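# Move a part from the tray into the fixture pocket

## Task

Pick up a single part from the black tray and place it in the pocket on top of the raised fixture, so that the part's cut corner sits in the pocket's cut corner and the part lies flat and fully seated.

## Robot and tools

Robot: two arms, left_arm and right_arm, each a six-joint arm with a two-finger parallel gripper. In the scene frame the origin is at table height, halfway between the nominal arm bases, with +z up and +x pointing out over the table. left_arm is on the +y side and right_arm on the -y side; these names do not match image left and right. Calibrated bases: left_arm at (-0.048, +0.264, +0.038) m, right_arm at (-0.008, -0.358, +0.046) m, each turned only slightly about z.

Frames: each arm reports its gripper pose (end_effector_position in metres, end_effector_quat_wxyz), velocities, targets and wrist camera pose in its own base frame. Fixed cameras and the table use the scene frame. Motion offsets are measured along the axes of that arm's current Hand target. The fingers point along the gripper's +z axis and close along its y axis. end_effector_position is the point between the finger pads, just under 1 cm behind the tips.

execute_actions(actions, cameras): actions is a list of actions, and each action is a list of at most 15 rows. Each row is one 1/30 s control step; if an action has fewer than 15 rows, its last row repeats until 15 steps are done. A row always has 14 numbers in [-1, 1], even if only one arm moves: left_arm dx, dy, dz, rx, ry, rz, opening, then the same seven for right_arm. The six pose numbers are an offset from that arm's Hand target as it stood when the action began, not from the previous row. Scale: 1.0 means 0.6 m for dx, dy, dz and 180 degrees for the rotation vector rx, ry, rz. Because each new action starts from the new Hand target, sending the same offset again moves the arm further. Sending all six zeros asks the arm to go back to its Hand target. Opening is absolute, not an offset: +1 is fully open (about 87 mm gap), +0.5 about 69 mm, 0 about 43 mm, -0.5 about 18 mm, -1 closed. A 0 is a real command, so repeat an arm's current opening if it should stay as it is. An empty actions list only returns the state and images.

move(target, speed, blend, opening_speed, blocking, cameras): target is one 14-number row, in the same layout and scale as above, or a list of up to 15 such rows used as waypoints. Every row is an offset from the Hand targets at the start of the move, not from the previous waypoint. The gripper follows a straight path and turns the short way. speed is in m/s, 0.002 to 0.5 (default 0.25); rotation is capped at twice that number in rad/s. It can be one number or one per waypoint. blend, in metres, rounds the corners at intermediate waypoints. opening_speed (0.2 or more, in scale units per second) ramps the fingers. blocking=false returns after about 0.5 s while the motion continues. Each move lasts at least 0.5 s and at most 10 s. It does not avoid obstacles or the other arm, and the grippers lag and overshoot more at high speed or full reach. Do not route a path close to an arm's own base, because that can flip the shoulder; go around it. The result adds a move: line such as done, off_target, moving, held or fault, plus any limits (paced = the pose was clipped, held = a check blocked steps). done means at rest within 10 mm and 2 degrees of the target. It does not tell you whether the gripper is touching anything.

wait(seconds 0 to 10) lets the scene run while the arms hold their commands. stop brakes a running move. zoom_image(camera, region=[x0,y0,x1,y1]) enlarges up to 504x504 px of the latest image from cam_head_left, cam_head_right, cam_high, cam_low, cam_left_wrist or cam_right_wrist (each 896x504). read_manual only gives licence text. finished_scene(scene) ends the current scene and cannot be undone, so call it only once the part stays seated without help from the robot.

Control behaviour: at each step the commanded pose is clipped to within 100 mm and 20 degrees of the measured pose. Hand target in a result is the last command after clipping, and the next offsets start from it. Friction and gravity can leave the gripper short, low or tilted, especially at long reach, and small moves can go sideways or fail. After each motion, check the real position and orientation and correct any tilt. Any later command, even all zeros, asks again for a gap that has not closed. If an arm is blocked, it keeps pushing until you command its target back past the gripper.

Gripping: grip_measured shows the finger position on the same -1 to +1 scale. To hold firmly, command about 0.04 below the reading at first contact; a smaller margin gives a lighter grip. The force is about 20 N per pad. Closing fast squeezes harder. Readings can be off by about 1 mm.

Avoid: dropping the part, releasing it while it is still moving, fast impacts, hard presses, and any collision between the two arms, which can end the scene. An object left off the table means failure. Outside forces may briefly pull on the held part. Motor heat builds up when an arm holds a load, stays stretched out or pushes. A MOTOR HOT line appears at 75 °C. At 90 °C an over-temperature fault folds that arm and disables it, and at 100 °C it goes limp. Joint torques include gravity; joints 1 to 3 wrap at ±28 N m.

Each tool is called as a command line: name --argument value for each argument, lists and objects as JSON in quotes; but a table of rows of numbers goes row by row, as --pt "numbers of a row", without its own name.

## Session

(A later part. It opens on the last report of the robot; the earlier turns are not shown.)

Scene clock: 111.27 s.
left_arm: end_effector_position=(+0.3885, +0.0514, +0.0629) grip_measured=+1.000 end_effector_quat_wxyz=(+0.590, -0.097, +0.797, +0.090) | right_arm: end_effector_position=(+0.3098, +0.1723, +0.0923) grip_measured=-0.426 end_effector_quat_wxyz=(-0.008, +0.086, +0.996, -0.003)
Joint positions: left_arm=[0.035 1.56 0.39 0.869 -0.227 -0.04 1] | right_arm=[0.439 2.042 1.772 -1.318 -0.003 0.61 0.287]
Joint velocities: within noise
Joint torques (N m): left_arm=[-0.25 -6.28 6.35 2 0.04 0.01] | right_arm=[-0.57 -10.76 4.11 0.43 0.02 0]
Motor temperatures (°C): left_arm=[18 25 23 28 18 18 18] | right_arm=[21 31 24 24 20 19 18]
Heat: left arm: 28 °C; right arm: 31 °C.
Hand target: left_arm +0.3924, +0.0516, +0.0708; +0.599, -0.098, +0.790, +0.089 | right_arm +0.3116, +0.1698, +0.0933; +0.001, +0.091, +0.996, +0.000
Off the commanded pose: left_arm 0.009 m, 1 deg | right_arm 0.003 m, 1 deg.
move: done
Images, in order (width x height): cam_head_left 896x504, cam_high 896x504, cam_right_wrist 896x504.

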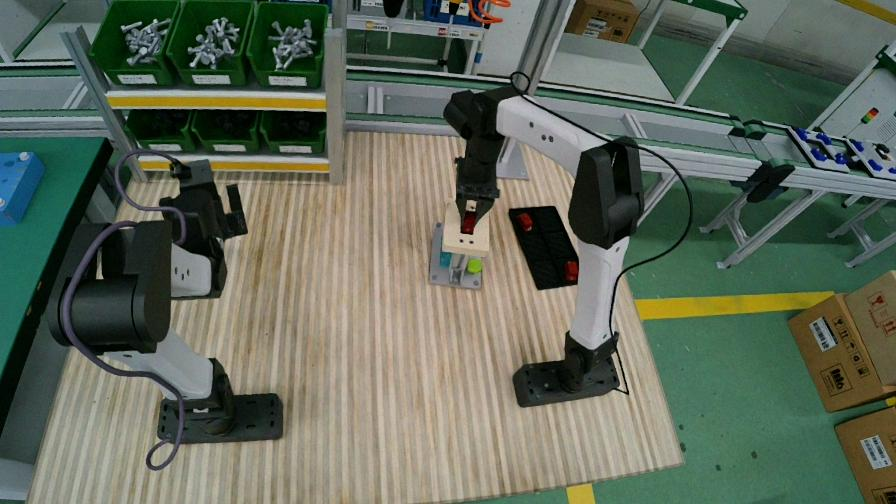

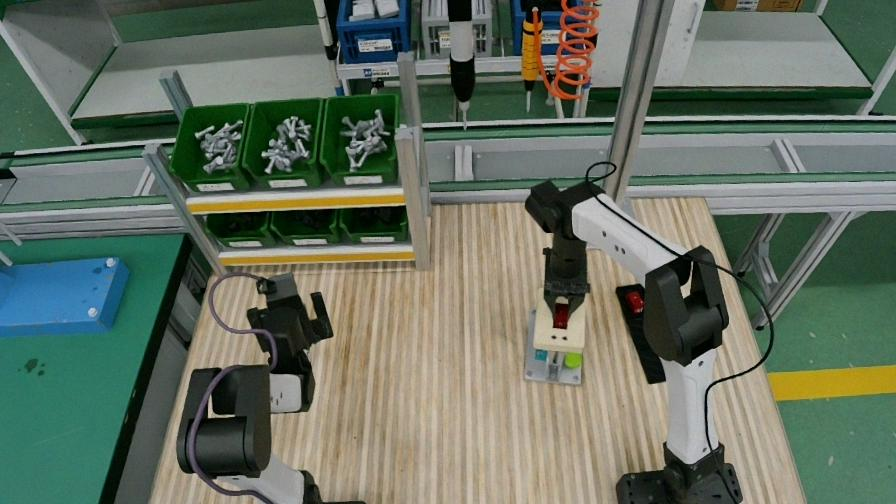

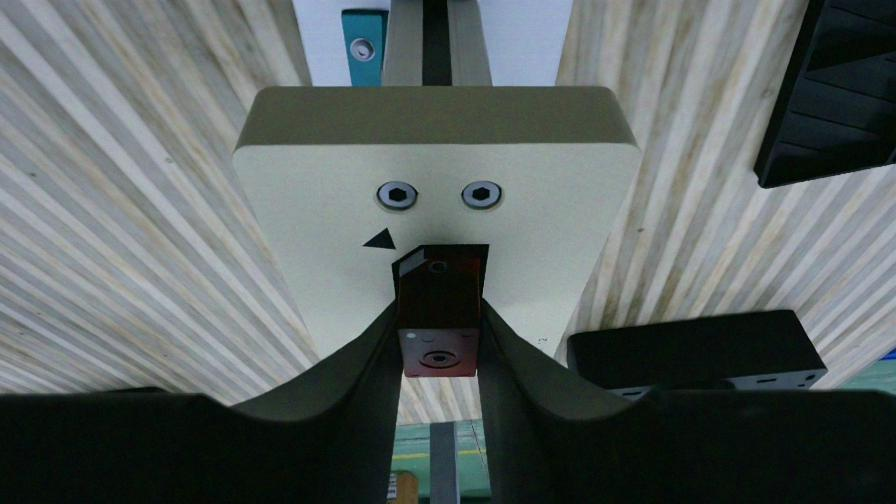

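move --target '[0,0,0,0,0,0,1,0.003,0.0015,0.02,0,0,0,-0.55]' --speed 0.03 --cameras '["cam_right_wrist","cam_head_left"]'

zoom_image --camera "cam_right_wrist" --region '[340, 180, 560, 400]'

zoom_image --camera "cam_head_left" --region '[425, 180, 505, 260]'

Scene clock: 116.40 s.
left_arm: end_effector_position=(+0.3885, +0.0514, +0.0629) grip_measured=+1.000 end_effector_quat_wxyz=(+0.590, -0.097, +0.797, +0.090) | right_arm: end_effector_position=(+0.3093, +0.1726, +0.0914) grip_measured=-0.426 end_effector_quat_wxyz=(+0.001, +0.086, +0.996, +0.004)
Joint positions: left_arm=[0.035 1.56 0.39 0.869 -0.227 -0.04 1] | right_arm=[0.439 2.017 1.735 -1.283 -0.005 0.61 0.287]
Joint velocities: within noise
Joint torques (N m): left_arm=[-0.28 -6.27 6.37 2 0.04 0.01] | right_arm=[-0.14 -8.51 3.22 0.61 0.05 0.04]
Motor temperatures (°C): left_arm=[18 25 23 28 18 18 18] | right_arm=[21 31 24 24 20 19 18]
Heat: left arm: 28 °C; right arm: 31 °C.
Hand target: left_arm +0.3924, +0.0516, +0.0708; +0.599, -0.098, +0.790, +0.089 | right_arm +0.3100, +0.1710, +0.0814; +0.001, +0.091, +0.996, +0.000
Off the commanded pose: left_arm 0.009 m, 1 deg | right_arm 0.010 m, 1 deg.
move: done
Images, in order (width x height): cam_head_left 896x504, cam_right_wrist 896x504.

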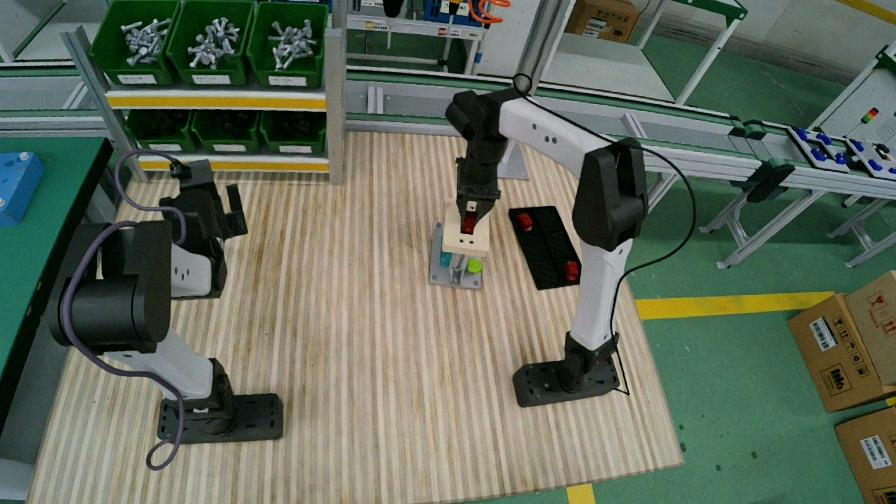

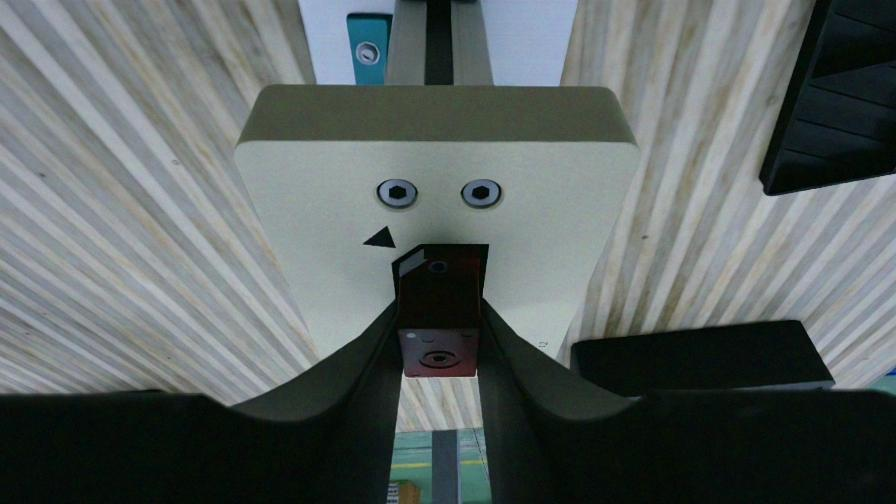

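Scaled by 2.291 from the camera's 896x504 image, which has a finer 1280x720 frame.

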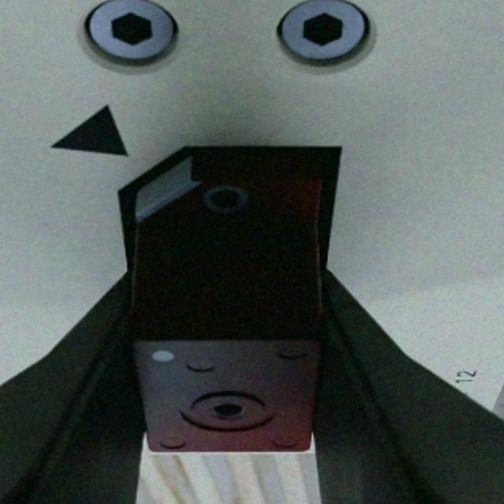

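Scaled by 6.300 from the camera's 896x504 image, which has a finer 1280x720 frame.

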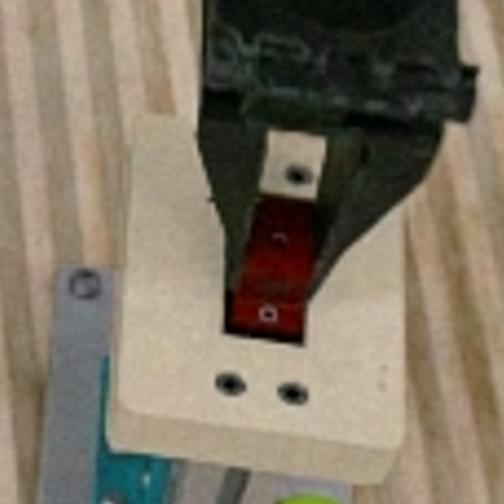

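zoom_image --camera "cam_head_left" --region '[452, 215, 482, 240]'

zoom_image --camera "cam_right_wrist" --region '[380, 235, 500, 320]'

Scaled by 16.800 from the camera's 896x504 image, which has a finer 1280x720 frame.

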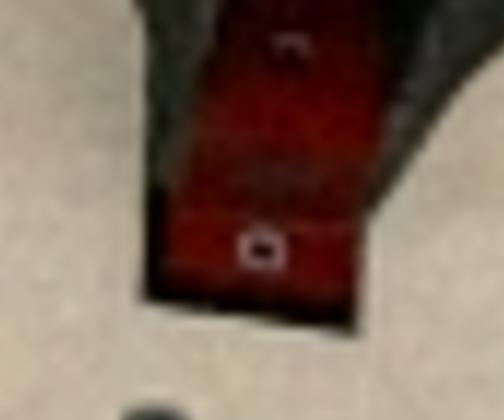

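Scaled by 4.200 from the camera's 896x504 image, which has a finer 1280x720 frame.

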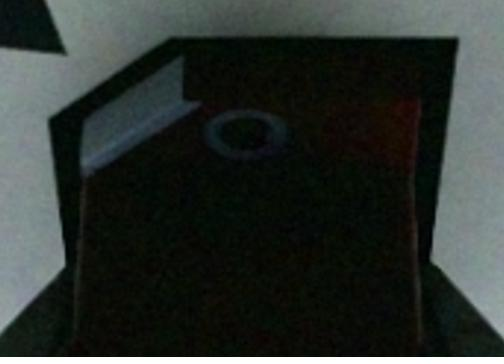

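move --pt "0 0 0 0 0 0 1 0 0 -0.008 0 0 0 -0.55" --pt "0 0 0 0 0 0 1 0 0 -0.008 0 0 0 -0.22" --pt "0 0 0 0 0 0 1 0 0 -0.11 0 0 0 -0.22" --speed '[0.05,0.05,0.08]' --opening_speed 0.5 --cameras '["cam_right_wrist","cam_head_left"]'

zoom_image --camera "cam_right_wrist" --region '[310, 100, 590, 380]'

zoom_image --camera "cam_head_left" --region '[425, 180, 505, 260]'

Scene clock: 130.77 s.
left_arm: end_effector_position=(+0.3885, +0.0514, +0.0629) grip_measured=+1.000 end_effector_quat_wxyz=(+0.590, -0.097, +0.797, +0.090) | right_arm: end_effector_position=(+0.3062, +0.1704, +0.1435) grip_measured=-0.220 end_effector_quat_wxyz=(-0.005, +0.087, +0.996, +0.000)
Joint positions: left_arm=[0.035 1.56 0.39 0.869 -0.227 -0.04 1] | right_arm=[0.437 2.032 1.961 -1.51 -0.005 0.612 0.39]
Joint velocities: within noise
Joint torques (N m): left_arm=[-0.27 -6.28 6.37 2 0.04 0.01] | right_arm=[0.03 -8.46 7.54 0.14 0.04 0.03]
Motor temperatures (°C): left_arm=[18 25 23 28 18 18 18] | right_arm=[21 32 24 24 20 19 18]
Heat: left arm: 28 °C; right arm: 32 °C.
Hand target: left_arm +0.3924, +0.0516, +0.0708; +0.599, -0.098, +0.790, +0.089 | right_arm +0.3099, +0.1710, +0.1473; +0.001, +0.091, +0.996, +0.000
Off the commanded pose: left_arm 0.009 m, 1 deg | right_arm 0.005 m, 1 deg.
move: done
Images, in order (width x height): cam_head_left 896x504, cam_right_wrist 896x504.

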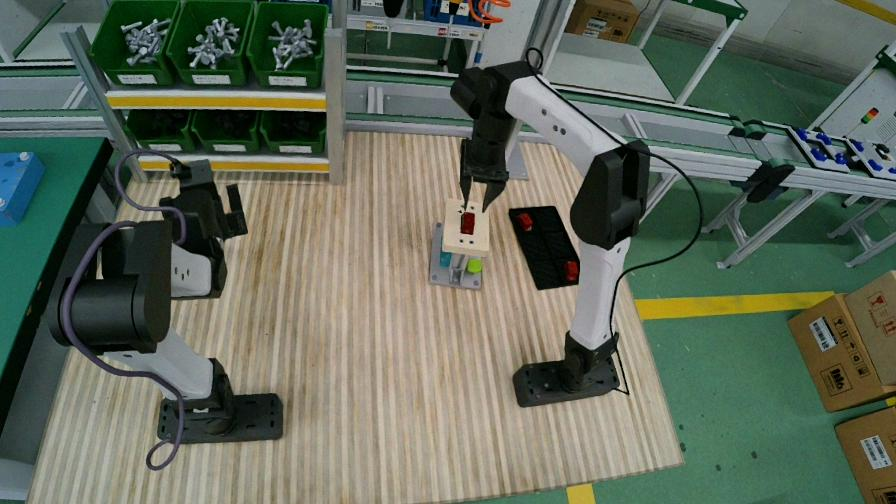

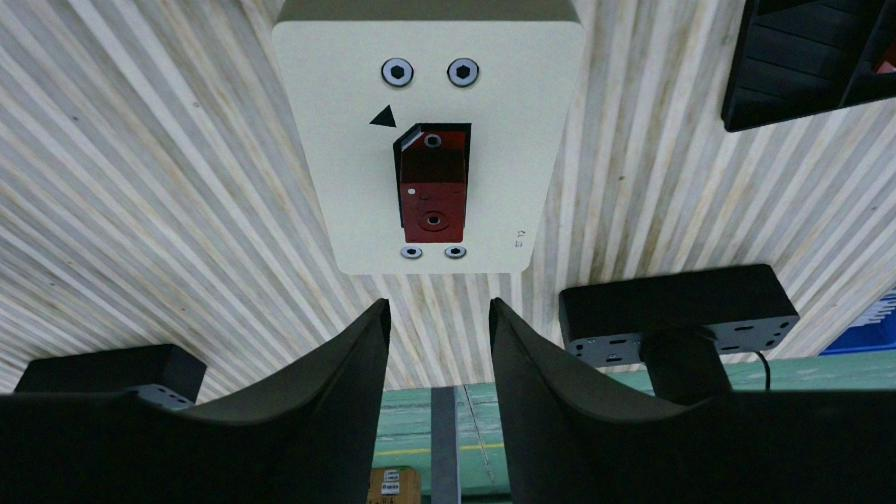

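Scaled by 1.800 from the camera's 896x504 image, which has a finer 1280x720 frame.

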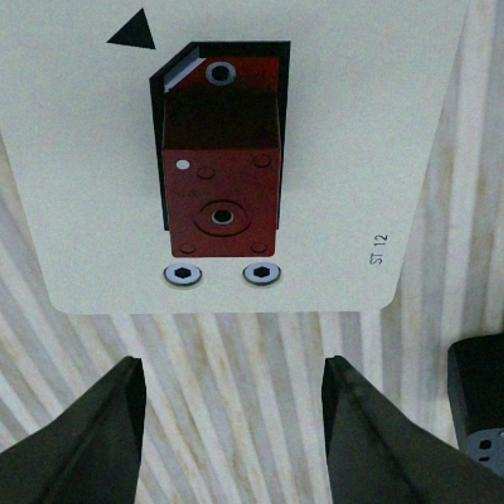

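Scaled by 6.300 from the camera's 896x504 image, which has a finer 1280x720 frame.

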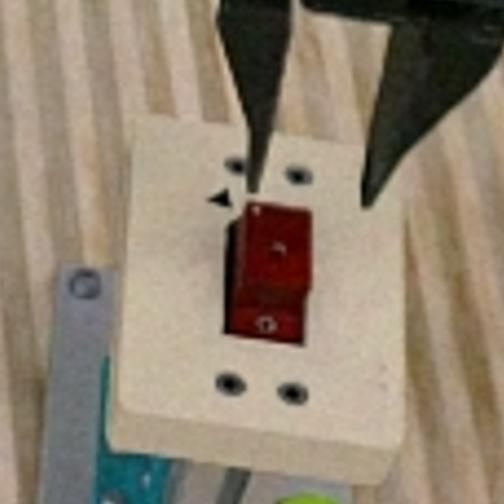

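finished_scene --scene 2

The scene is finished: the task was done.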